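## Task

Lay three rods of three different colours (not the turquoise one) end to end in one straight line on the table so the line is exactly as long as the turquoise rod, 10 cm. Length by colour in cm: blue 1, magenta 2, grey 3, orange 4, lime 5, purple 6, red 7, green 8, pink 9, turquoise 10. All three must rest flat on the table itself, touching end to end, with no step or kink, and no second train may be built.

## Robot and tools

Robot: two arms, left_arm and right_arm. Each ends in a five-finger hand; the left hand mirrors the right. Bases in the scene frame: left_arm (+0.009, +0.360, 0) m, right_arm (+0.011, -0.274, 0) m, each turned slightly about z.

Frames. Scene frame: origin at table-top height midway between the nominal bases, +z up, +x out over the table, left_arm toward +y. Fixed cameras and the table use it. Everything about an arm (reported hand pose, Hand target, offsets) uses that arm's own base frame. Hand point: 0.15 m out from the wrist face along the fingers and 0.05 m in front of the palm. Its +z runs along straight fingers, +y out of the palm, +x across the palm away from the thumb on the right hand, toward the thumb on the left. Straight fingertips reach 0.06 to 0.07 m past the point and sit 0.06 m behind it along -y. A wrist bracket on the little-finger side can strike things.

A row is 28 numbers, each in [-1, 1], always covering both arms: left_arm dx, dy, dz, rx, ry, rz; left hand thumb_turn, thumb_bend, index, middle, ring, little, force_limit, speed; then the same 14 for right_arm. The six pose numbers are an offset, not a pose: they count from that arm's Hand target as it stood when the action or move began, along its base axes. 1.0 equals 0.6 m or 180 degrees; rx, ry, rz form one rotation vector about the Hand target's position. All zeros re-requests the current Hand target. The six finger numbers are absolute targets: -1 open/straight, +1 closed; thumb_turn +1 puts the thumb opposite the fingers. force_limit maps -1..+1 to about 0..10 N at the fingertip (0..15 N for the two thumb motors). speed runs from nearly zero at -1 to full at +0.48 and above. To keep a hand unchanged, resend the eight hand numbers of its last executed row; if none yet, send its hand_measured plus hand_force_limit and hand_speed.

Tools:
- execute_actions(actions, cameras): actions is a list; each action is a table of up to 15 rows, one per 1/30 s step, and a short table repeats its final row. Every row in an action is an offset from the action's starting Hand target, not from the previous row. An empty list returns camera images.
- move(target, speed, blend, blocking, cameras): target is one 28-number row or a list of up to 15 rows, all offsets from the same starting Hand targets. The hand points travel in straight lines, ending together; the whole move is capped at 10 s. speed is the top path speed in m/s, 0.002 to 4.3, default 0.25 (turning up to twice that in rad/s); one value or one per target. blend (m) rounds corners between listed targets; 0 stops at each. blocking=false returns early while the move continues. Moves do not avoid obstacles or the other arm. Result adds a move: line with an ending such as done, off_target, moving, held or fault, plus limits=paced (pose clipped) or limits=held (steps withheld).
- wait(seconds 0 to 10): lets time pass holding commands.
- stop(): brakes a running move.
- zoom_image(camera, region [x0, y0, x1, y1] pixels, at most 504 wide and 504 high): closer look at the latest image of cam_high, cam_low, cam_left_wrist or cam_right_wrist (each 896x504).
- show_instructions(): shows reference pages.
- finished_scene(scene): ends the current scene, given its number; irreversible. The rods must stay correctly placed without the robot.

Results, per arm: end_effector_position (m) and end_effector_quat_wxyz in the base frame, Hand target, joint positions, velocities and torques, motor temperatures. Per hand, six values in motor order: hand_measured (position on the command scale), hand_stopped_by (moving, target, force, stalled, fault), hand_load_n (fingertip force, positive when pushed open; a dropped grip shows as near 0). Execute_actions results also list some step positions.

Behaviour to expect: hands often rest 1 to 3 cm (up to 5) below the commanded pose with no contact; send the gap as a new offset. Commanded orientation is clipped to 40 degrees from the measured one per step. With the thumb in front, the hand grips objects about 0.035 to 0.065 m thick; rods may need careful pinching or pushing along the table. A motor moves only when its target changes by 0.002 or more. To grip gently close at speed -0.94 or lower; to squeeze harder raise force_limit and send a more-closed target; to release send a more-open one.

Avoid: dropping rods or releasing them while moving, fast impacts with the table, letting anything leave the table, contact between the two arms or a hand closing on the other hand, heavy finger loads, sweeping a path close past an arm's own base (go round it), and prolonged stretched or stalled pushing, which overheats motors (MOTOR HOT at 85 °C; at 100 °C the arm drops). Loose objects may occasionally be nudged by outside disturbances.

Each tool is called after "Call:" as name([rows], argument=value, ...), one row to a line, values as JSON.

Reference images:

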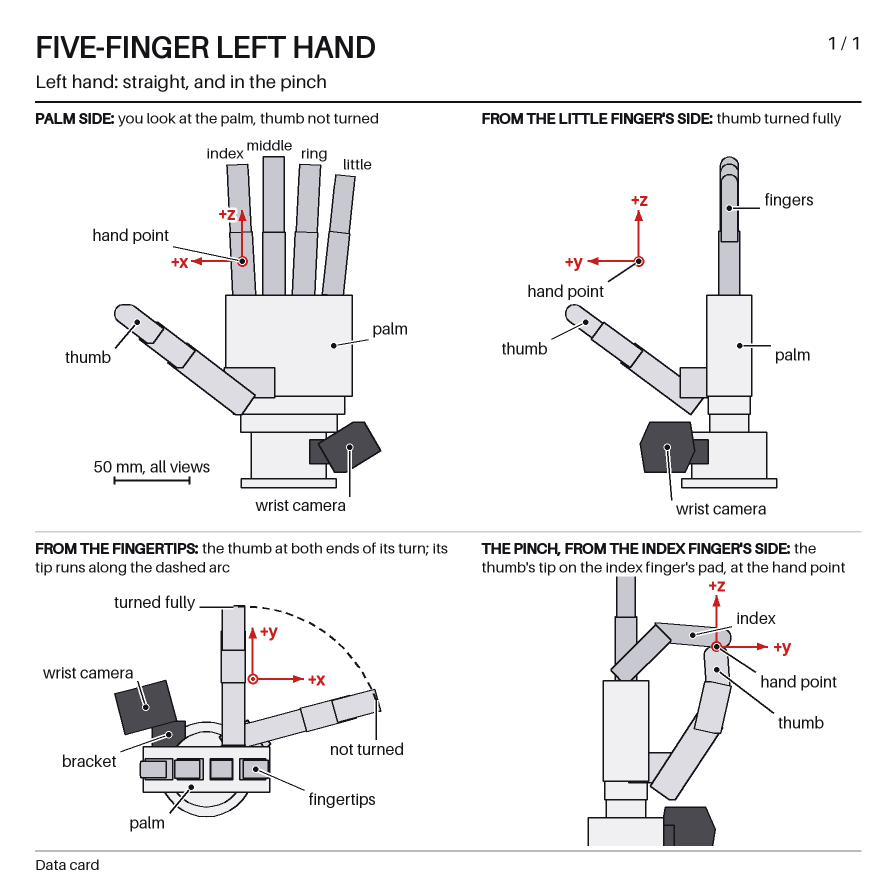

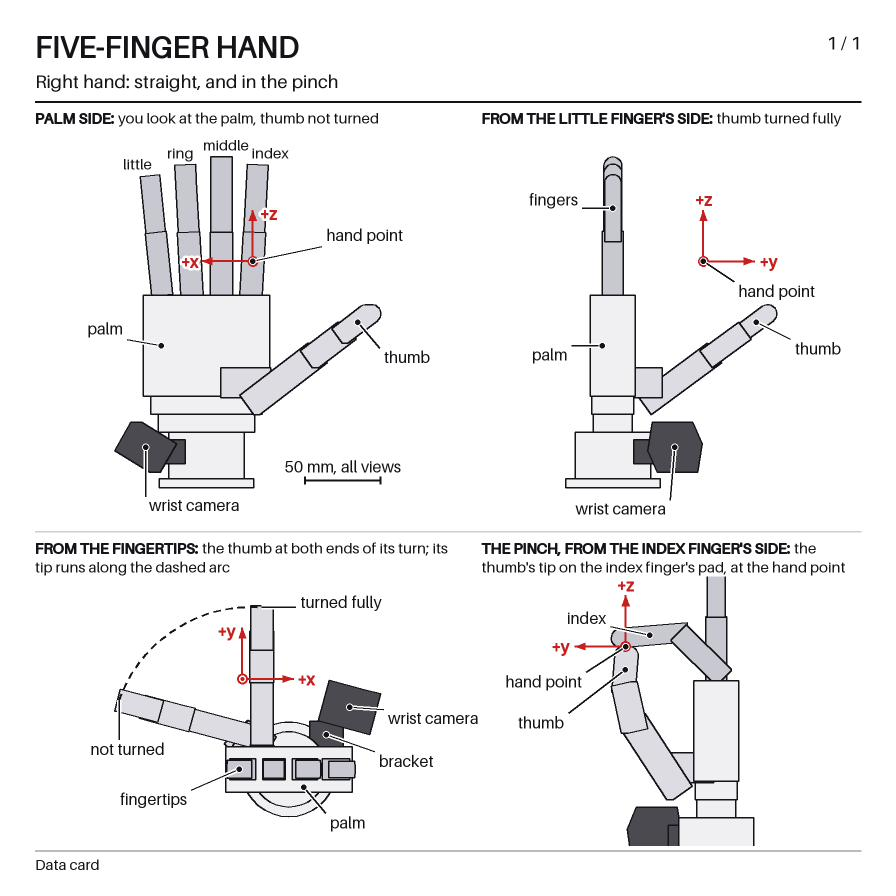

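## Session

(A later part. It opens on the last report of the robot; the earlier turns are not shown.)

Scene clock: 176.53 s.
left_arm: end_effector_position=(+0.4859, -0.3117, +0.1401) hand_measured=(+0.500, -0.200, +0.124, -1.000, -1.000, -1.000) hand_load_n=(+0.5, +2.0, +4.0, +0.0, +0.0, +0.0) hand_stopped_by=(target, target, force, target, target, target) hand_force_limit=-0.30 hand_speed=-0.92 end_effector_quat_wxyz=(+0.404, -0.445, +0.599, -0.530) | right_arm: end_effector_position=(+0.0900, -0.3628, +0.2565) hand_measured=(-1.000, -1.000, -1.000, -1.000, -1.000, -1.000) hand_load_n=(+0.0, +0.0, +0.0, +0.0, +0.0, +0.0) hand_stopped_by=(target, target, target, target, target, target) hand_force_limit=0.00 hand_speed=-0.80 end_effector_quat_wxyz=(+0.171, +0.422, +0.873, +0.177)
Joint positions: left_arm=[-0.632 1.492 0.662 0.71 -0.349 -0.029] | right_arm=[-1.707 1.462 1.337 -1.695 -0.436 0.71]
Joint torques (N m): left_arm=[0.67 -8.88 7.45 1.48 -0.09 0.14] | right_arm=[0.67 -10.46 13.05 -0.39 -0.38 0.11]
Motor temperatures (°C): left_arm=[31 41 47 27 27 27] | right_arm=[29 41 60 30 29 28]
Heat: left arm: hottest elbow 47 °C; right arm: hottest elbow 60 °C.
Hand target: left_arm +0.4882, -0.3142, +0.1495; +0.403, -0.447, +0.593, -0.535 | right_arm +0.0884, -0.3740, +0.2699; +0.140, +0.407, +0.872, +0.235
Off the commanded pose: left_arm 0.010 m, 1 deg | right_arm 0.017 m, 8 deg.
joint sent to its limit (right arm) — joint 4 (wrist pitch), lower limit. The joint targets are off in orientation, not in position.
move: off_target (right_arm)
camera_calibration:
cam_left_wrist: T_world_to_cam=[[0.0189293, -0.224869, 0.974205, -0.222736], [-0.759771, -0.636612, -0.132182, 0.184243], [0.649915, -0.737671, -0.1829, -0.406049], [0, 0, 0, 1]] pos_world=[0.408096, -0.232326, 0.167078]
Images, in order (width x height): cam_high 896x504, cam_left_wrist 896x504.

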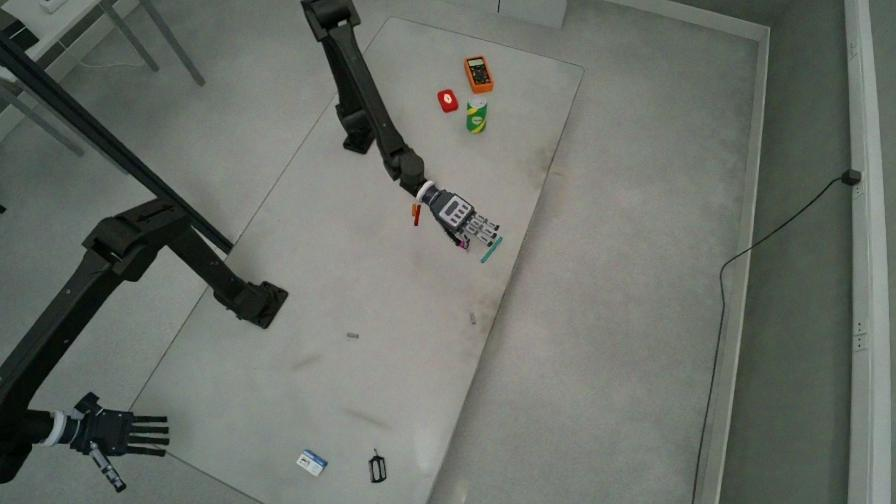

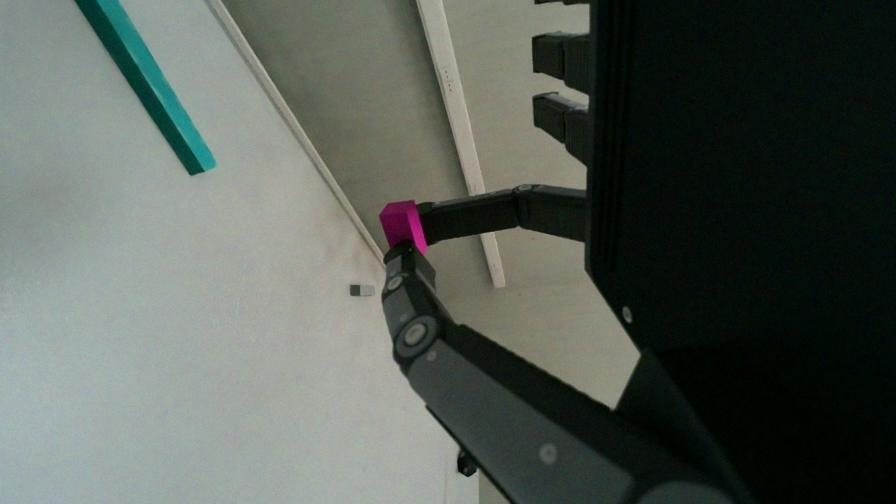

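Call:
move(target=[0.005,0.0703,-0.145,0,0,0,0.5,-0.2,0.45,-1,-1,-1,-0.3,-0.92,0,0,0,0,0,0,-1,-1,-1,-1,-1,-1,0.0,-0.8], speed=0.12, cameras=["cam_left_wrist"])

Call:
zoom_image(camera="cam_left_wrist", region=[0, 0, 504, 320])

Scene clock: 191.33 s.
left_arm: end_effector_position=(+0.4877, -0.2737, +0.0589) hand_measured=(+0.500, -0.200, +0.124, -1.000, -1.000, -1.000) hand_load_n=(+0.5, +2.5, +4.0, +0.0, +0.0, +0.0) hand_stopped_by=(target, target, force, target, target, target) hand_force_limit=-0.30 hand_speed=-0.92 end_effector_quat_wxyz=(+0.399, -0.448, +0.599, -0.530) | right_arm: end_effector_position=(+0.0900, -0.3628, +0.2565) hand_measured=(-1.000, -1.000, -1.000, -1.000, -1.000, -1.000) hand_load_n=(+0.0, -0.5, +0.0, +0.0, +0.0, +0.0) hand_stopped_by=(target, target, target, target, target, target) hand_force_limit=0.00 hand_speed=-0.80 end_effector_quat_wxyz=(+0.171, +0.422, +0.873, +0.177)
Joint positions: left_arm=[-0.543 1.698 0.562 1.013 -0.259 -0.029] | right_arm=[-1.707 1.462 1.337 -1.695 -0.436 0.71]
Joint torques (N m): left_arm=[0.32 -8.47 4.75 2.45 0.15 0.2] | right_arm=[0.56 -10.34 13.03 -0.39 -0.38 0.11]
Motor temperatures (°C): left_arm=[31 40 48 27 27 27] | right_arm=[29 41 61 30 29 28]
Heat: left arm: hottest elbow 48 °C; right arm: hottest elbow 61 °C.
Hand target: left_arm +0.4911, -0.2720, +0.0624; +0.403, -0.447, +0.593, -0.535 | right_arm +0.0884, -0.3740, +0.2699; +0.140, +0.407, +0.872, +0.235
Off the commanded pose: left_arm 0.005 m, 1 deg | right_arm 0.017 m, 8 deg.
joint sent to its limit (right arm) — joint 4 (wrist pitch), lower limit. The joint targets are off in orientation, not in position.
move: off_target (right_arm)
camera_calibration:
cam_left_wrist: T_world_to_cam=[[0.0268545, -0.217111, 0.975777, -0.136933], [-0.761323, -0.637022, -0.120785, 0.199067], [0.647816, -0.739639, -0.182399, -0.393578], [0, 0, 0, 1]] pos_world=[0.410197, -0.194025, 0.0858727]
Images, in order (width x height): cam_left_wrist 896x504.

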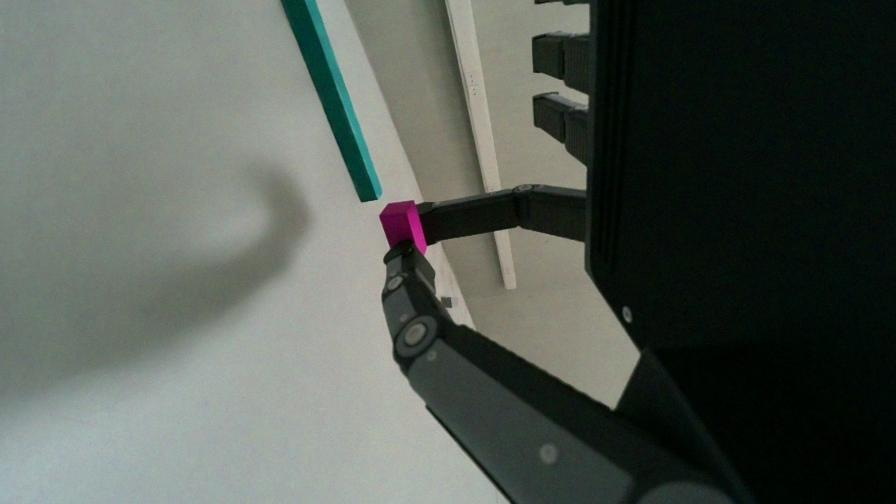

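Scaled by 1.000.

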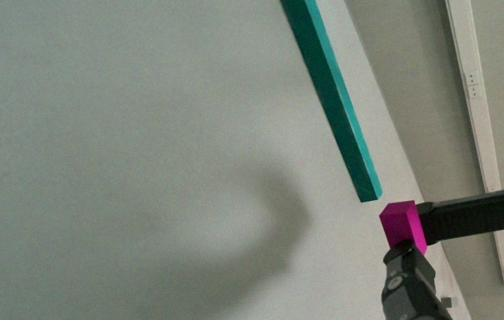

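Call:
zoom_image(camera="cam_left_wrist", region=[320, 130, 460, 260])

Scaled by 3.600 from the camera's 896x504 image, which has a finer 1280x720 frame.

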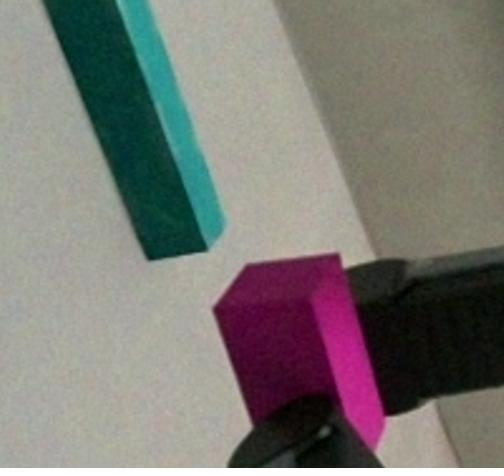

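Call:
move(target=[0.018,0.0033,-0.0507,0,0,0,0.5,-0.2,0.45,-1,-1,-1,-0.3,-0.92,0,0,0,0,0,0,-1,-1,-1,-1,-1,-1,0.0,-0.8], speed=0.06, cameras=["cam_left_wrist"])

Call:
zoom_image(camera="cam_left_wrist", region=[320, 130, 460, 260])

Scene clock: 200.87 s.
left_arm: end_effector_position=(+0.4898, -0.2684, +0.0235) hand_measured=(+0.500, -0.200, +0.124, -1.000, -1.000, -1.000) hand_load_n=(+0.5, +2.0, +4.0, +0.0, +0.0, +0.0) hand_stopped_by=(target, target, force, target, target, target) hand_force_limit=-0.30 hand_speed=-0.92 end_effector_quat_wxyz=(+0.395, -0.451, +0.603, -0.526) | right_arm: end_effector_position=(+0.0900, -0.3628, +0.2565) hand_measured=(-1.000, -1.000, -1.000, -1.000, -1.000, -1.000) hand_load_n=(+0.0, +0.0, +0.0, +0.0, +0.0, +0.0) hand_stopped_by=(target, target, target, target, target, target) hand_force_limit=0.00 hand_speed=-0.80 end_effector_quat_wxyz=(+0.171, +0.422, +0.873, +0.177)
Joint positions: left_arm=[-0.526 1.811 0.562 1.111 -0.24 -0.03] | right_arm=[-1.707 1.462 1.337 -1.695 -0.436 0.71]
Joint torques (N m): left_arm=[1.03 -8.47 5.63 2.51 0.15 0.21] | right_arm=[0.62 -10.34 13.04 -0.36 -0.38 0.11]
Motor temperatures (°C): left_arm=[31 39 47 27 27 27] | right_arm=[29 41 62 30 30 28]
Heat: left arm: hottest elbow 47 °C; right arm: hottest elbow 62 °C.
Hand target: left_arm +0.5019, -0.2699, +0.0320; +0.403, -0.447, +0.593, -0.535 | right_arm +0.0884, -0.3740, +0.2699; +0.140, +0.407, +0.872, +0.235
Off the commanded pose: left_arm 0.015 m, 2 deg | right_arm 0.017 m, 8 deg.
joint sent to its limit (right arm) — joint 4 (wrist pitch), lower limit. The joint targets are off in orientation, not in position.
move: off_target (left_arm, right_arm)
camera_calibration:
cam_left_wrist: T_world_to_cam=[[0.0406142, -0.222323, 0.974127, -0.109481], [-0.764343, -0.634829, -0.113018, 0.20168], [0.64353, -0.739976, -0.195714, -0.395167], [0, 0, 0, 1]] pos_world=[0.412901, -0.188722, 0.0521021]
Images, in order (width x height): cam_left_wrist 896x504.

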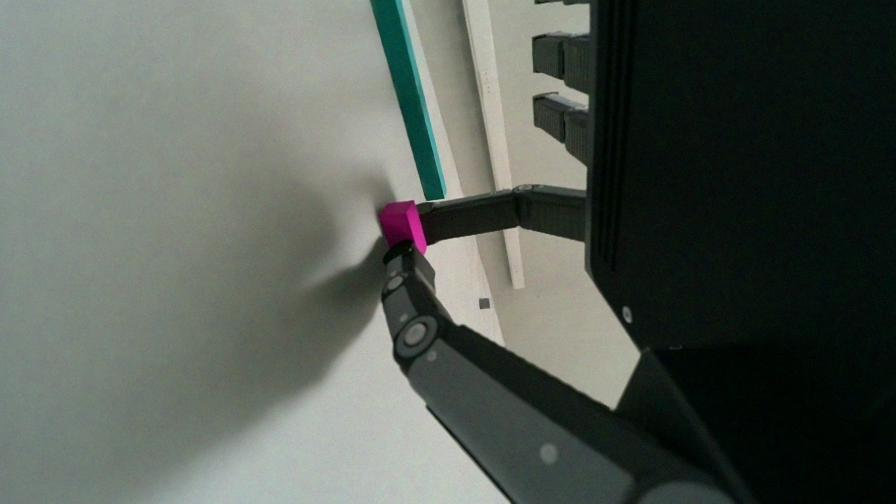

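Scaled by 3.600 from the camera's 896x504 image, which has a finer 1280x720 frame.

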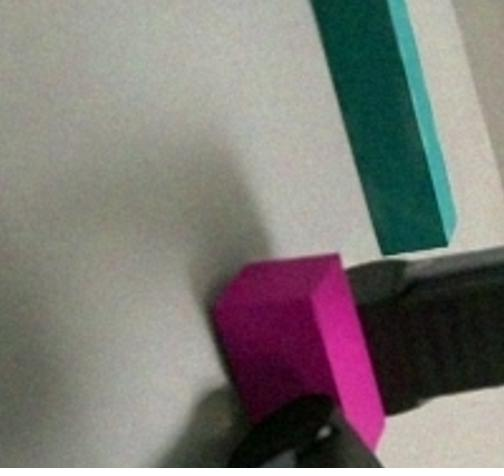

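Call:
move([
  [0,0,-0.01,0,0,0,0.5,-0.2,0.45,-1,-1,-1,-0.3,-0.92,0,0,0,0,0,0,-1,-1,-1,-1,-1,-1,0.0,-0.8],
  [0,0,-0.01,0,0,0,0.5,-0.2,-0.15,-1,-1,-1,-0.3,-0.7,0,0,0,0,0,0,-1,-1,-1,-1,-1,-1,0.0,-0.8],
], speed=0.04, cameras=["cam_left_wrist"])

Call:
zoom_image(camera="cam_left_wrist", region=[320, 130, 460, 260])

Scene clock: 205.90 s.
left_arm: end_effector_position=(+0.4910, -0.2691, +0.0225) hand_measured=(+0.500, -0.200, -0.150, -1.000, -1.000, -1.000) hand_load_n=(+0.0, -0.5, +0.0, +0.0, +0.0, +0.0) hand_stopped_by=(target, target, target, target, target, target) hand_force_limit=-0.30 hand_speed=-0.70 end_effector_quat_wxyz=(+0.397, -0.449, +0.600, -0.530) | right_arm: end_effector_position=(+0.0900, -0.3628, +0.2565) hand_measured=(-1.000, -1.000, -1.000, -1.000, -1.000, -1.000) hand_load_n=(+0.0, +0.0, +0.0, +0.0, +0.0, +0.0) hand_stopped_by=(target, target, target, target, target, target) hand_force_limit=0.00 hand_speed=-0.80 end_effector_quat_wxyz=(+0.171, +0.422, +0.873, +0.177)
Joint positions: left_arm=[-0.526 1.826 0.563 1.137 -0.24 -0.03] | right_arm=[-1.707 1.462 1.337 -1.695 -0.436 0.71]
Joint torques (N m): left_arm=[1.32 -8.06 5.63 2.25 0.13 0.2] | right_arm=[0.67 -10.4 13.04 -0.4 -0.38 0.11]
Motor temperatures (°C): left_arm=[31 39 47 27 27 27] | right_arm=[29 41 62 30 30 28]
Heat: left arm: hottest elbow 47 °C; right arm: hottest elbow 62 °C.
Hand target: left_arm +0.5019, -0.2699, +0.0258; +0.403, -0.447, +0.593, -0.535 | right_arm +0.0884, -0.3740, +0.2699; +0.140, +0.407, +0.872, +0.235
Off the commanded pose: left_arm 0.012 m, 1 deg | right_arm 0.017 m, 8 deg.
joint sent to its limit (right arm) — joint 4 (wrist pitch), lower limit. The joint targets are off in orientation, not in position.
move: off_target (left_arm, right_arm); target 2's new numbers were sent with left_arm's hand 0.012 m and 1 deg from that target
camera_calibration:
cam_left_wrist: T_world_to_cam=[[0.0305859, -0.216543, 0.975794, -0.102203], [-0.76319, -0.635475, -0.117099, 0.201392], [0.64545, -0.741135, -0.1847, -0.398133], [0, 0, 0, 1]] pos_world=[0.413802, -0.189222, 0.049777]
Images, in order (width x height): cam_left_wrist 896x504.

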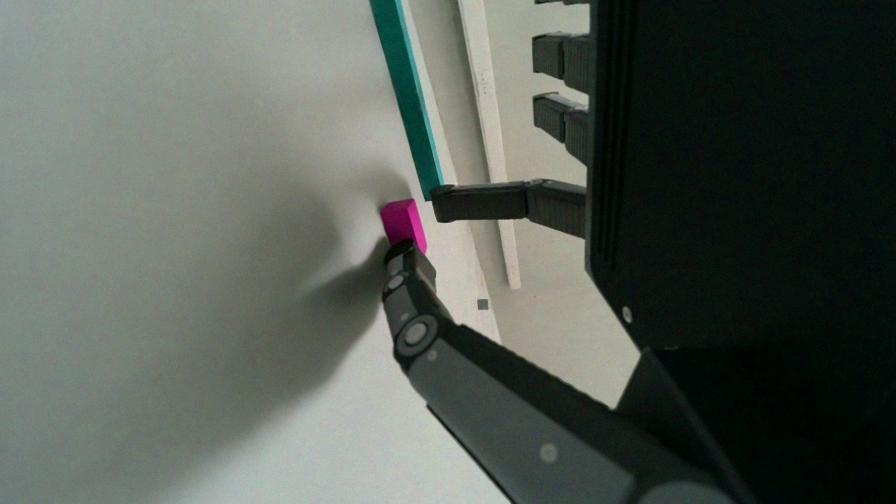

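Scaled by 3.600 from the camera's 896x504 image, which has a finer 1280x720 frame.

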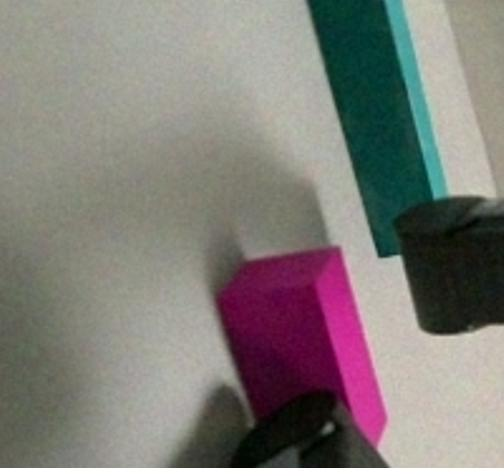

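Call:
move([
  [0,0,0.157,0,0,0,0.5,-0.2,-0.15,-1,-1,-1,-0.3,-0.7,0,0,0.03,0,0,0,-1,-1,-1,-1,-1,-1,0.0,-0.8],
  [-0.02,0.45,0.4237,0.0175,0.2557,0.015,0.5,-0.2,-0.15,-1,-1,-1,-0.3,-0.7,0.4743,0.6667,0.08,0,0,0.444,-1,-1,-1,-1,-1,-1,0.0,-0.8],
], speed=[0.12, 0.4], blend=[0.02, 0], cameras=["cam_high", "cam_left_wrist"])

Scene clock: 237.73 s.
left_arm: end_effector_position=(+0.4799, -0.0016, +0.2647) hand_measured=(+0.500, -0.200, -0.150, -1.000, -1.000, -1.000) hand_load_n=(+0.0, +0.0, +0.0, +0.0, +0.0, +0.0) hand_stopped_by=(target, target, target, target, target, target) hand_force_limit=-0.30 hand_speed=-0.70 end_effector_quat_wxyz=(+0.153, -0.630, +0.705, -0.286) | right_arm: end_effector_position=(+0.3631, +0.0320, +0.3012) hand_measured=(-1.000, -1.000, -1.000, -1.000, -1.000, -1.000) hand_load_n=(+0.0, -0.5, +0.0, +0.0, +0.0, +0.0) hand_stopped_by=(target, target, target, target, target, target) hand_force_limit=0.00 hand_speed=-0.80 end_effector_quat_wxyz=(+0.072, -0.226, +0.944, +0.228)
Joint positions: left_arm=[0.158 1.344 1.333 -0.963 0.303 0.177] | right_arm=[-0.318 1.345 1.346 -1.699 -0.467 0.754]
Joint torques (N m): left_arm=[0.5 -7.77 12.15 0.72 0.42 0.24] | right_arm=[0.15 -8.82 13.68 -0.03 -0.34 0.09]
Motor temperatures (°C): left_arm=[31 39 46 27 27 27] | right_arm=[29 41 63 30 30 28]
Heat: left arm: hottest elbow 46 °C; right arm: hottest elbow 63 °C.
Hand target: left_arm +0.4899, +0.0001, +0.2801; +0.163, -0.623, +0.707, -0.292 | right_arm +0.3729, +0.0262, +0.3177; -0.044, -0.248, +0.929, +0.269
Off the commanded pose: left_arm 0.018 m, 2 deg | right_arm 0.020 m, 14 deg.
joint sent to its limit (right arm) — joint 4 (wrist pitch), lower limit. The joint targets are off in orientation, not in position.
move: off_target (left_arm, right_arm)
camera_calibration:
cam_left_wrist: T_world_to_cam=[[0.736166, -0.228749, 0.636973, -0.52925], [-0.586495, -0.685303, 0.431722, 0.16114], [0.337763, -0.6914, -0.638656, 0.119928], [0, 0, 0, 1]] pos_world=[0.443617, 0.0722827, 0.344143]
Images, in order (width x height): cam_high 896x504, cam_left_wrist 896x504.

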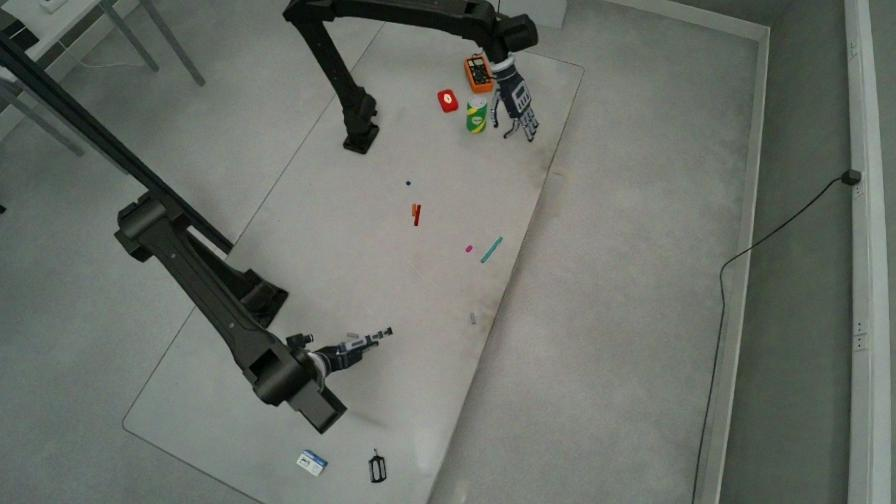

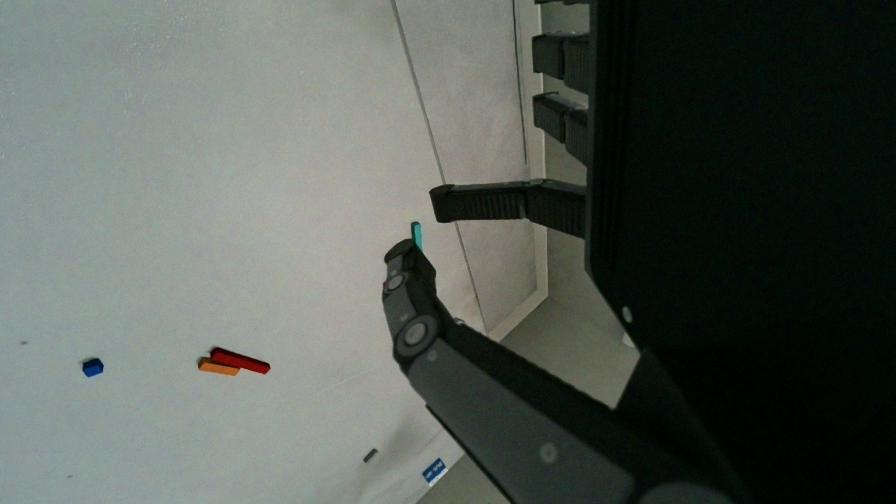

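Call:
zoom_image(camera="cam_left_wrist", region=[60, 320, 300, 400])

Call:
zoom_image(camera="cam_high", region=[395, 170, 515, 270])

Scaled by 2.100 from the camera's 896x504 image, which has a finer 1280x720 frame.

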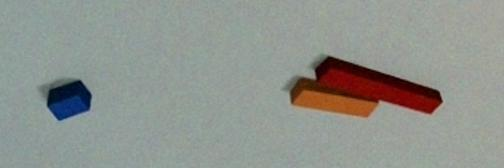

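Scaled by 4.200 from the camera's 896x504 image, which has a finer 1280x720 frame.

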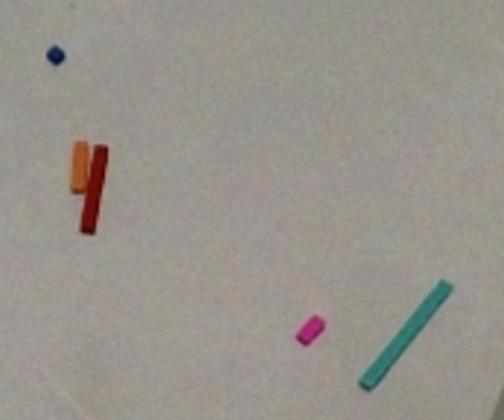

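Call:
move([
  [0,0,0,0,0,0,-1,-1,-0.15,-1,-1,-1,-0.3,-0.3,-0.4215,0.59,0.02,0,0,0.389,0.5,-0.2,-0.15,-1,-1,-1,-0.3,-0.3],
  [0,0,0,0,0,0,-1,-1,-0.15,-1,-1,-1,-0.3,-0.3,-0.1815,0.673,-0.263,-0.258,-0.6215,0.2556,0.5,-0.2,-0.15,-1,-1,-1,-0.3,-0.3],
], speed=[0.35, 0.35], blend=[0.05, 0], cameras=["cam_high", "cam_left_wrist", "cam_right_wrist"])

Scene clock: 256.63 s.
left_arm: end_effector_position=(+0.4798, -0.0015, +0.2647) hand_measured=(-1.000, -1.000, -0.150, -1.000, -1.000, -1.000) hand_load_n=(+0.0, +0.0, +0.0, +0.0, +0.0, +0.0) hand_stopped_by=(target, target, target, target, target, target) hand_force_limit=-0.30 hand_speed=-0.30 end_effector_quat_wxyz=(+0.154, -0.630, +0.706, -0.286) | right_arm: end_effector_position=(+0.2678, +0.4251, +0.1593) hand_measured=(+0.500, -0.200, -0.150, -1.000, -1.000, -1.000) hand_load_n=(+0.0, +0.0, +0.0, +0.0, +0.0, +0.0) hand_stopped_by=(target, target, target, target, target, target) hand_force_limit=-0.30 hand_speed=-0.30 end_effector_quat_wxyz=(-0.536, +0.599, -0.443, +0.396)
Joint positions: left_arm=[0.158 1.344 1.333 -0.963 0.303 0.179] | right_arm=[1.291 1.341 0.596 0.543 0.984 0.17]
Joint torques (N m): left_arm=[0.56 -7.41 12.1 0.76 0.42 0.22] | right_arm=[1.38 -7.59 8.51 2.39 0.26 -0.13]
Motor temperatures (°C): left_arm=[31 38 52 27 27 27] | right_arm=[29 41 63 30 30 28]
Heat: left arm: hottest elbow 52 °C; right arm: hottest elbow 63 °C.
Hand target: left_arm +0.4899, +0.0001, +0.2801; +0.163, -0.623, +0.707, -0.292 | right_arm +0.2641, +0.4299, +0.1600; -0.540, +0.600, -0.438, +0.394
Off the commanded pose: left_arm 0.018 m, 2 deg | right_arm 0.006 m, 1 deg.
move: off_target (left_arm); blend cut to 0 m at target 1
camera_calibration:
cam_left_wrist: T_world_to_cam=[[0.735519, -0.230497, 0.637089, -0.52888], [-0.587817, -0.684673, 0.430922, 0.161959], [0.336871, -0.691443, -0.639081, 0.120473], [0, 0, 0, 1]] pos_world=[0.443619, 0.0722835, 0.344144]
cam_right_wrist: T_world_to_cam=[[0.023981, -0.261827, -0.964817, 0.264198], [-0.748479, 0.635074, -0.190947, -0.0390227], [0.662725, 0.726724, -0.180742, -0.347322], [0, 0, 0, 1]] pos_world=[0.194636, 0.346364, 0.184676]
Images, in order (width x height): cam_high 896x504, cam_left_wrist 896x504, cam_right_wrist 896x504.

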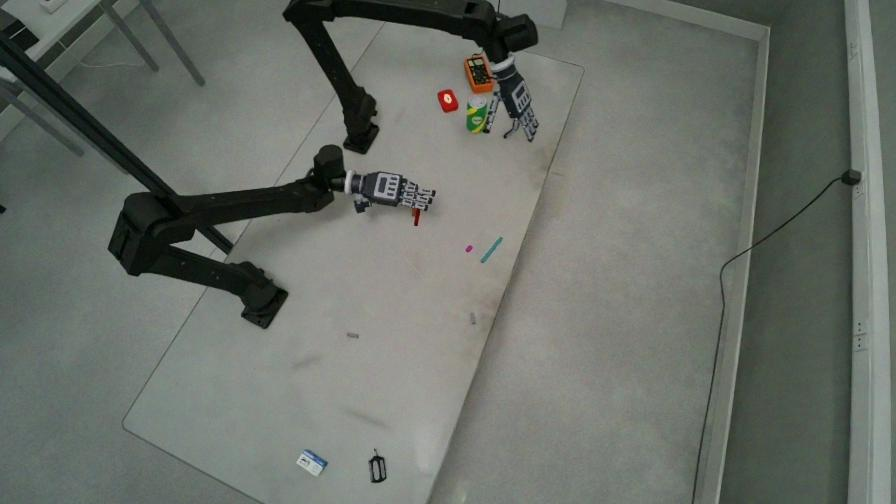

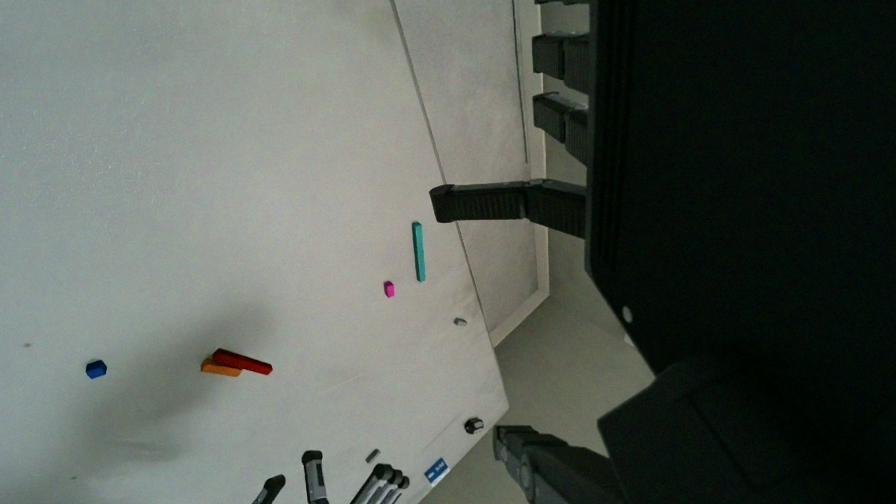

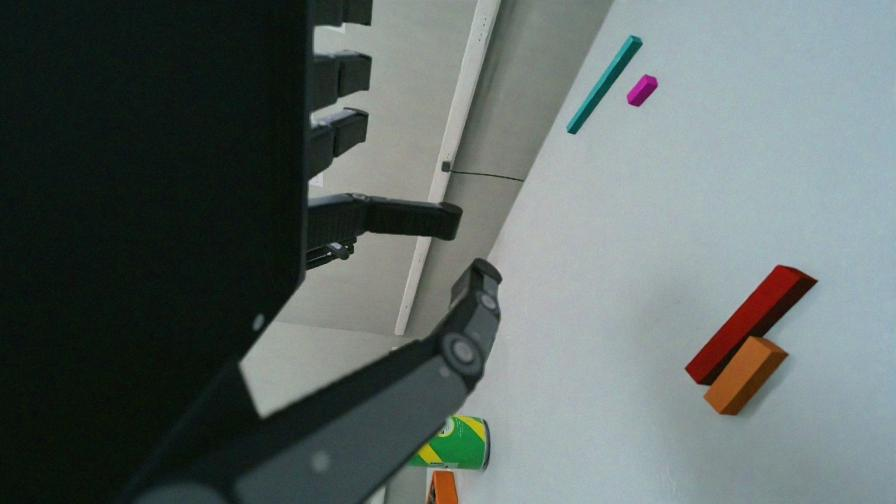

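Call:
zoom_image(camera="cam_right_wrist", region=[660, 250, 840, 430])

Scaled by 2.800 from the camera's 896x504 image, which has a finer 1280x720 frame.

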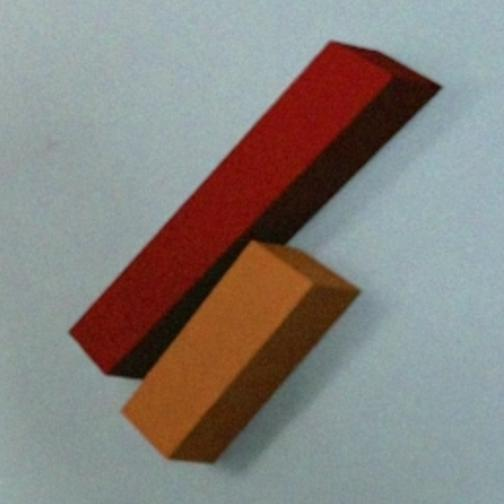

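Call:
move(target=[0,0,0,0,0,0,-1,-1,-0.15,-1,-1,-1,-0.3,-0.3,-0.002,0,-0.183,0,0,0.012,0.5,-0.2,-0.15,-1,-1,-1,-0.3,-0.3], speed=0.12, cameras=["cam_right_wrist"])

Scene clock: 271.83 s.
left_arm: end_effector_position=(+0.4798, -0.0015, +0.2647) hand_measured=(-1.000, -1.000, -0.150, -1.000, -1.000, -1.000) hand_load_n=(-0.5, +0.0, +0.0, +0.0, +0.0, +0.0) hand_stopped_by=(target, target, target, target, target, target) hand_force_limit=-0.30 hand_speed=-0.30 end_effector_quat_wxyz=(+0.154, -0.630, +0.706, -0.286) | right_arm: end_effector_position=(+0.2622, +0.4281, +0.0480) hand_measured=(+0.500, -0.200, -0.150, -1.000, -1.000, -1.000) hand_load_n=(+0.0, +0.0, +0.0, +0.0, -0.5, +0.0) hand_stopped_by=(target, target, target, target, target, target) hand_force_limit=-0.30 hand_speed=-0.30 end_effector_quat_wxyz=(-0.544, +0.611, -0.429, +0.384)
Joint positions: left_arm=[0.158 1.344 1.333 -0.963 0.303 0.179] | right_arm=[1.291 1.69 0.504 0.993 0.938 0.154]
Joint torques (N m): left_arm=[0.32 -7.47 12.12 0.77 0.4 0.23] | right_arm=[0.62 -10.11 4.97 2.41 0.19 -0.11]
Motor temperatures (°C): left_arm=[31 38 56 27 27 27] | right_arm=[29 41 61 30 29 28]
Heat: left arm: hottest elbow 56 °C; right arm: hottest elbow 61 °C.
Hand target: left_arm +0.4899, +0.0001, +0.2801; +0.163, -0.623, +0.707, -0.292 | right_arm +0.2629, +0.4299, +0.0501; -0.548, +0.609, -0.427, +0.384
Off the commanded pose: left_arm 0.018 m, 2 deg | right_arm 0.003 m, 1 deg.
move: off_target (left_arm)
camera_calibration:
cam_right_wrist: T_world_to_cam=[[0.0351001, -0.263781, -0.963944, 0.155629], [-0.777712, 0.598547, -0.19211, -0.04302], [0.62764, 0.756413, -0.184136, -0.369267], [0, 0, 0, 1]] pos_world=[0.192847, 0.34612, 0.073758]
Images, in order (width x height): cam_right_wrist 896x504.

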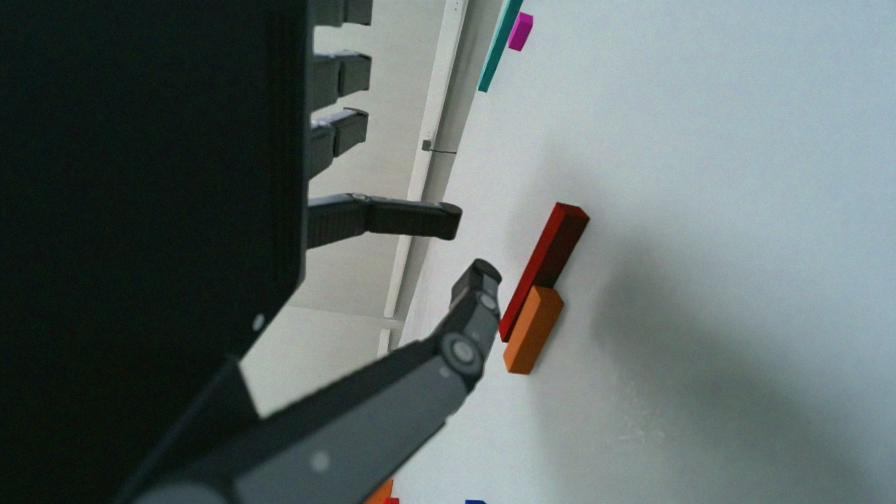

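Call:
zoom_image(camera="cam_right_wrist", region=[440, 180, 620, 390])

Scaled by 2.400 from the camera's 896x504 image, which has a finer 1280x720 frame.

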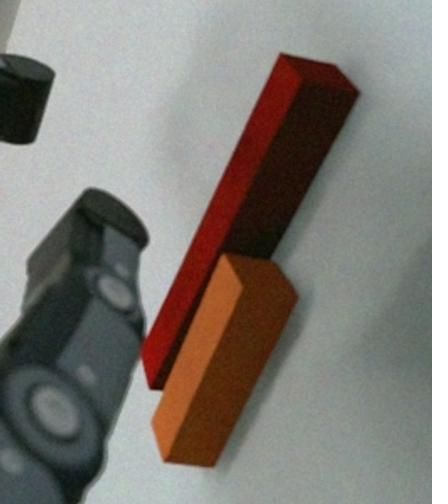

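Call:
move(target=[0,0,0,0,0,0,-1,-1,-0.15,-1,-1,-1,-0.3,-0.3,0.003,-0.009,-0.0435,0,0,0,0.5,-0.2,-0.15,-1,-1,-1,-0.3,-0.3], speed=0.06, cameras=["cam_right_wrist"])

Call:
zoom_image(camera="cam_right_wrist", region=[420, 150, 600, 360])

Scene clock: 280.67 s.
left_arm: end_effector_position=(+0.4798, -0.0015, +0.2647) hand_measured=(-1.000, -1.000, -0.150, -1.000, -1.000, -1.000) hand_load_n=(+0.0, +0.0, +0.0, +0.0, +0.0, -0.5) hand_stopped_by=(target, target, target, target, target, target) hand_force_limit=-0.30 hand_speed=-0.30 end_effector_quat_wxyz=(+0.154, -0.630, +0.706, -0.286) | right_arm: end_effector_position=(+0.2613, +0.4260, +0.0251) hand_measured=(+0.500, -0.200, -0.150, -1.000, -1.000, -1.000) hand_load_n=(+0.0, +0.0, +0.0, +0.0, +0.0, +0.0) hand_stopped_by=(target, target, target, target, target, target) hand_force_limit=-0.30 hand_speed=-0.30 end_effector_quat_wxyz=(-0.548, +0.610, -0.427, +0.381)
Joint positions: left_arm=[0.158 1.344 1.333 -0.963 0.303 0.179] | right_arm=[1.289 1.781 0.493 1.105 0.929 0.151]
Joint torques (N m): left_arm=[0.62 -7.47 12.12 0.7 0.4 0.21] | right_arm=[-0.03 -9.88 3.84 2.4 0.17 -0.12]
Motor temperatures (°C): left_arm=[31 38 57 27 27 27] | right_arm=[29 41 58 31 29 28]
Heat: left arm: hottest elbow 57 °C; right arm: hottest elbow 58 °C.
Hand target: left_arm +0.4899, +0.0001, +0.2801; +0.163, -0.623, +0.707, -0.292 | right_arm +0.2646, +0.4244, +0.0240; -0.548, +0.609, -0.426, +0.384
Off the commanded pose: left_arm 0.018 m, 2 deg | right_arm 0.004 m, 0 deg.
move: off_target (left_arm)
camera_calibration:
cam_right_wrist: T_world_to_cam=[[0.0389913, -0.256942, -0.96564, 0.129179], [-0.781514, 0.594348, -0.189703, -0.0440851], [0.622669, 0.762057, -0.177629, -0.372599], [0, 0, 0, 1]] pos_world=[0.192516, 0.343335, 0.0501928]
Images, in order (width x height): cam_right_wrist 896x504.

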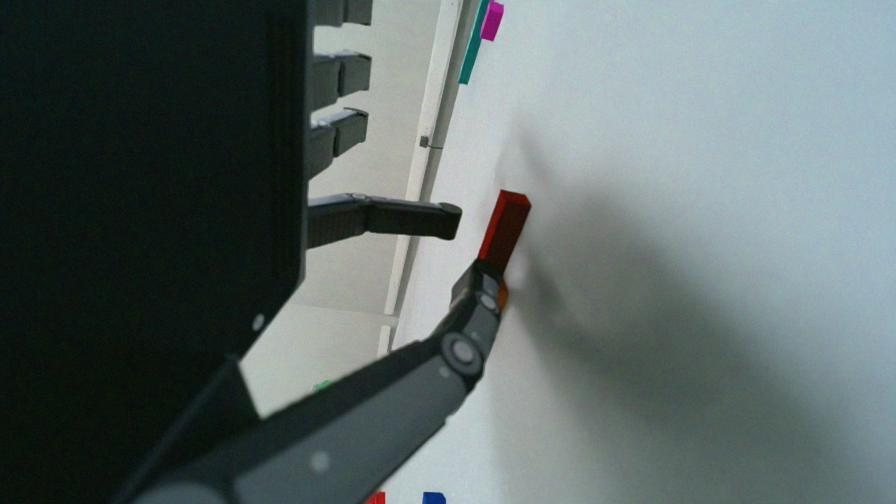

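Scaled by 2.400 from the camera's 896x504 image, which has a finer 1280x720 frame.

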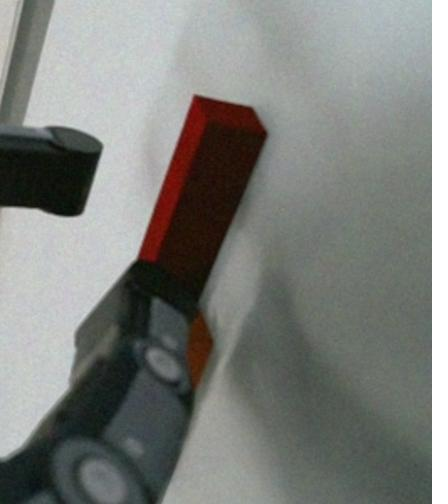

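Call:
move(target=[0,0,0,0,0,0,-1,-1,-0.15,-1,-1,-1,-0.3,-0.3,0,0,-0.009,0,0,0,0.5,-0.2,-0.15,-1,-1,-1,-0.3,-0.3], speed=0.04, cameras=["cam_right_wrist"])

Call:
zoom_image(camera="cam_right_wrist", region=[420, 150, 600, 360])

Scene clock: 285.17 s.
left_arm: end_effector_position=(+0.4798, -0.0015, +0.2647) hand_measured=(-1.000, -1.000, -0.150, -1.000, -1.000, -1.000) hand_load_n=(+0.0, +0.0, +0.0, +0.0, +0.0, +0.0) hand_stopped_by=(target, target, target, target, target, target) hand_force_limit=-0.30 hand_speed=-0.30 end_effector_quat_wxyz=(+0.154, -0.630, +0.706, -0.286) | right_arm: end_effector_position=(+0.2614, +0.4262, +0.0216) hand_measured=(+0.500, -0.200, -0.150, -1.000, -1.000, -1.000) hand_load_n=(+0.0, +0.0, +0.0, +0.0, +0.0, +0.0) hand_stopped_by=(target, target, target, target, target, target) hand_force_limit=-0.30 hand_speed=-0.30 end_effector_quat_wxyz=(-0.549, +0.609, -0.428, +0.381)
Joint positions: left_arm=[0.158 1.344 1.333 -0.963 0.303 0.179] | right_arm=[1.289 1.798 0.493 1.125 0.929 0.151]
Joint torques (N m): left_arm=[0.79 -7.47 12.12 0.7 0.41 0.22] | right_arm=[-0.03 -9.64 3.73 2.44 0.16 -0.12]
Motor temperatures (°C): left_arm=[31 38 58 27 27 27] | right_arm=[29 41 57 31 29 28]
Heat: left arm: hottest elbow 58 °C; right arm: hottest elbow 57 °C.
Hand target: left_arm +0.4899, +0.0001, +0.2801; +0.163, -0.623, +0.707, -0.292 | right_arm +0.2646, +0.4244, +0.0185; -0.548, +0.609, -0.427, +0.384
Off the commanded pose: left_arm 0.018 m, 2 deg | right_arm 0.005 m, 0 deg.
move: off_target (left_arm)
camera_calibration:
cam_right_wrist: T_world_to_cam=[[0.0399963, -0.253413, -0.966531, 0.124091], [-0.781337, 0.595014, -0.188338, -0.0452057], [0.622827, 0.762719, -0.174203, -0.373778], [0, 0, 0, 1]] pos_world=[0.192515, 0.343432, 0.0463111]
Images, in order (width x height): cam_right_wrist 896x504.

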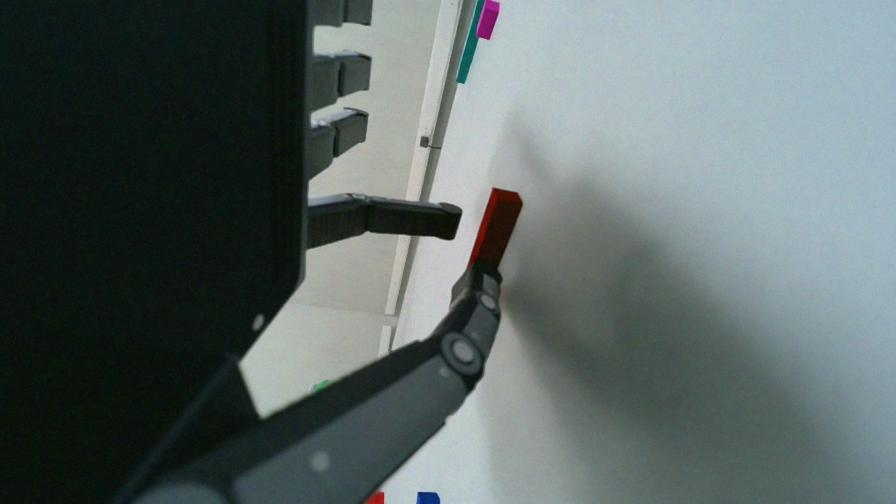

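Scaled by 2.400 from the camera's 896x504 image, which has a finer 1280x720 frame.

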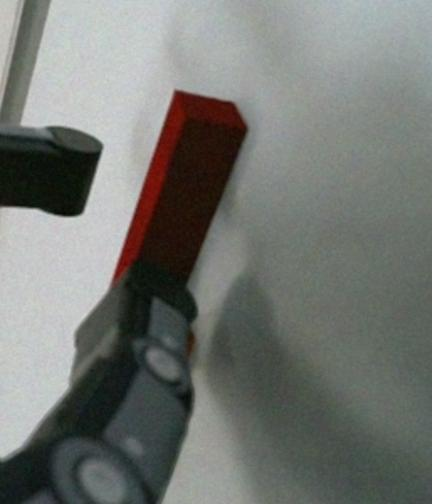

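Call:
move([
  [0,0,0,0,0,0,-1,-1,-0.15,-1,-1,-1,-0.3,-0.3,0,0,-0.008,0,0,0,0.5,-0.2,-0.15,-1,-1,-1,-0.3,-0.3],
  [0,0,0,0,0,0,-1,-1,-0.15,-1,-1,-1,-0.3,-0.3,0,0,-0.008,0,0,0,0.5,-0.2,0.45,-1,-1,-1,-0.3,-0.92],
], speed=0.04, cameras=["cam_right_wrist"])

Call:
zoom_image(camera="cam_right_wrist", region=[420, 150, 600, 360])

Scene clock: 291.77 s.
left_arm: end_effector_position=(+0.4798, -0.0015, +0.2647) hand_measured=(-1.000, -1.000, -0.150, -1.000, -1.000, -1.000) hand_load_n=(+0.0, +0.0, +0.0, +0.0, +0.0, +0.0) hand_stopped_by=(target, target, target, target, target, target) hand_force_limit=-0.30 hand_speed=-0.30 end_effector_quat_wxyz=(+0.154, -0.630, +0.706, -0.286) | right_arm: end_effector_position=(+0.2613, +0.4261, +0.0174) hand_measured=(+0.500, -0.200, +0.124, -1.000, -1.000, -1.000) hand_load_n=(-1.0, +2.5, +6.0, +0.0, +0.0, +0.0) hand_stopped_by=(target, target, force, target, target, target) hand_force_limit=-0.30 hand_speed=-0.92 end_effector_quat_wxyz=(-0.550, +0.608, -0.428, +0.381)
Joint positions: left_arm=[0.158 1.344 1.333 -0.963 0.303 0.179] | right_arm=[1.289 1.816 0.493 1.146 0.929 0.151]
Joint torques (N m): left_arm=[0.62 -7.41 12.16 0.68 0.4 0.21] | right_arm=[-0.03 -9.47 3.69 2.37 0.16 -0.11]
Motor temperatures (°C): left_arm=[31 38 59 27 27 27] | right_arm=[29 41 55 31 29 28]
Heat: left arm: hottest elbow 59 °C; right arm: hottest elbow 55 °C.
Hand target: left_arm +0.4899, +0.0001, +0.2801; +0.163, -0.623, +0.707, -0.292 | right_arm +0.2646, +0.4244, +0.0137; -0.548, +0.609, -0.427, +0.384
Off the commanded pose: left_arm 0.018 m, 2 deg | right_arm 0.005 m, 1 deg.
move: off_target (left_arm)
camera_calibration:
cam_right_wrist: T_world_to_cam=[[0.0405011, -0.251664, -0.966967, 0.119117], [-0.781231, 0.595363, -0.187672, -0.0460813], [0.622927, 0.763025, -0.172495, -0.374584], [0, 0, 0, 1]] pos_world=[0.192514, 0.34323, 0.0419202]
Images, in order (width x height): cam_right_wrist 896x504.

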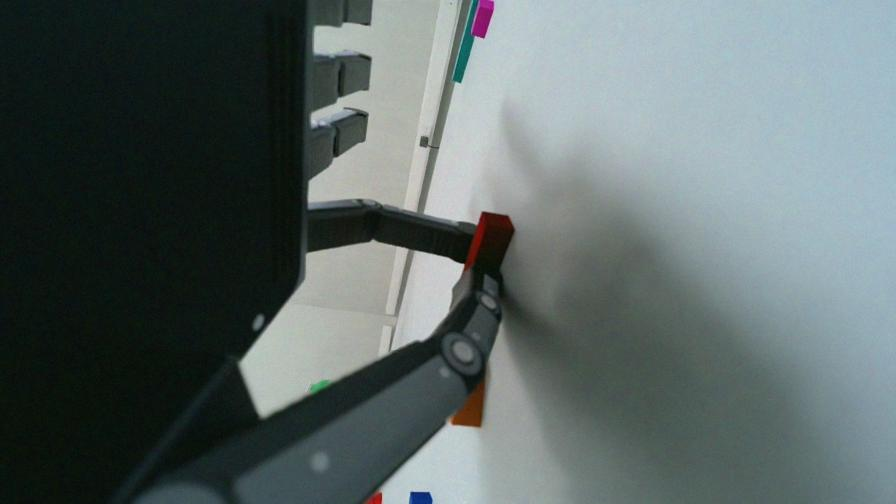

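Scaled by 2.400 from the camera's 896x504 image, which has a finer 1280x720 frame.

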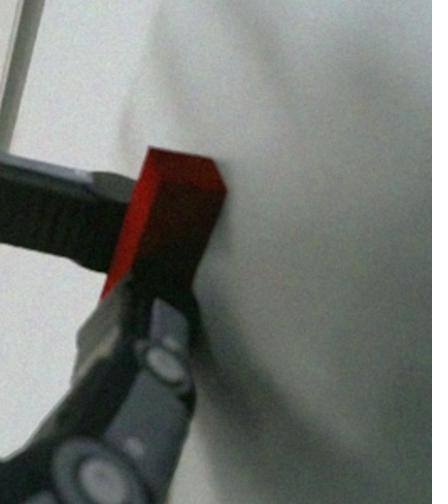

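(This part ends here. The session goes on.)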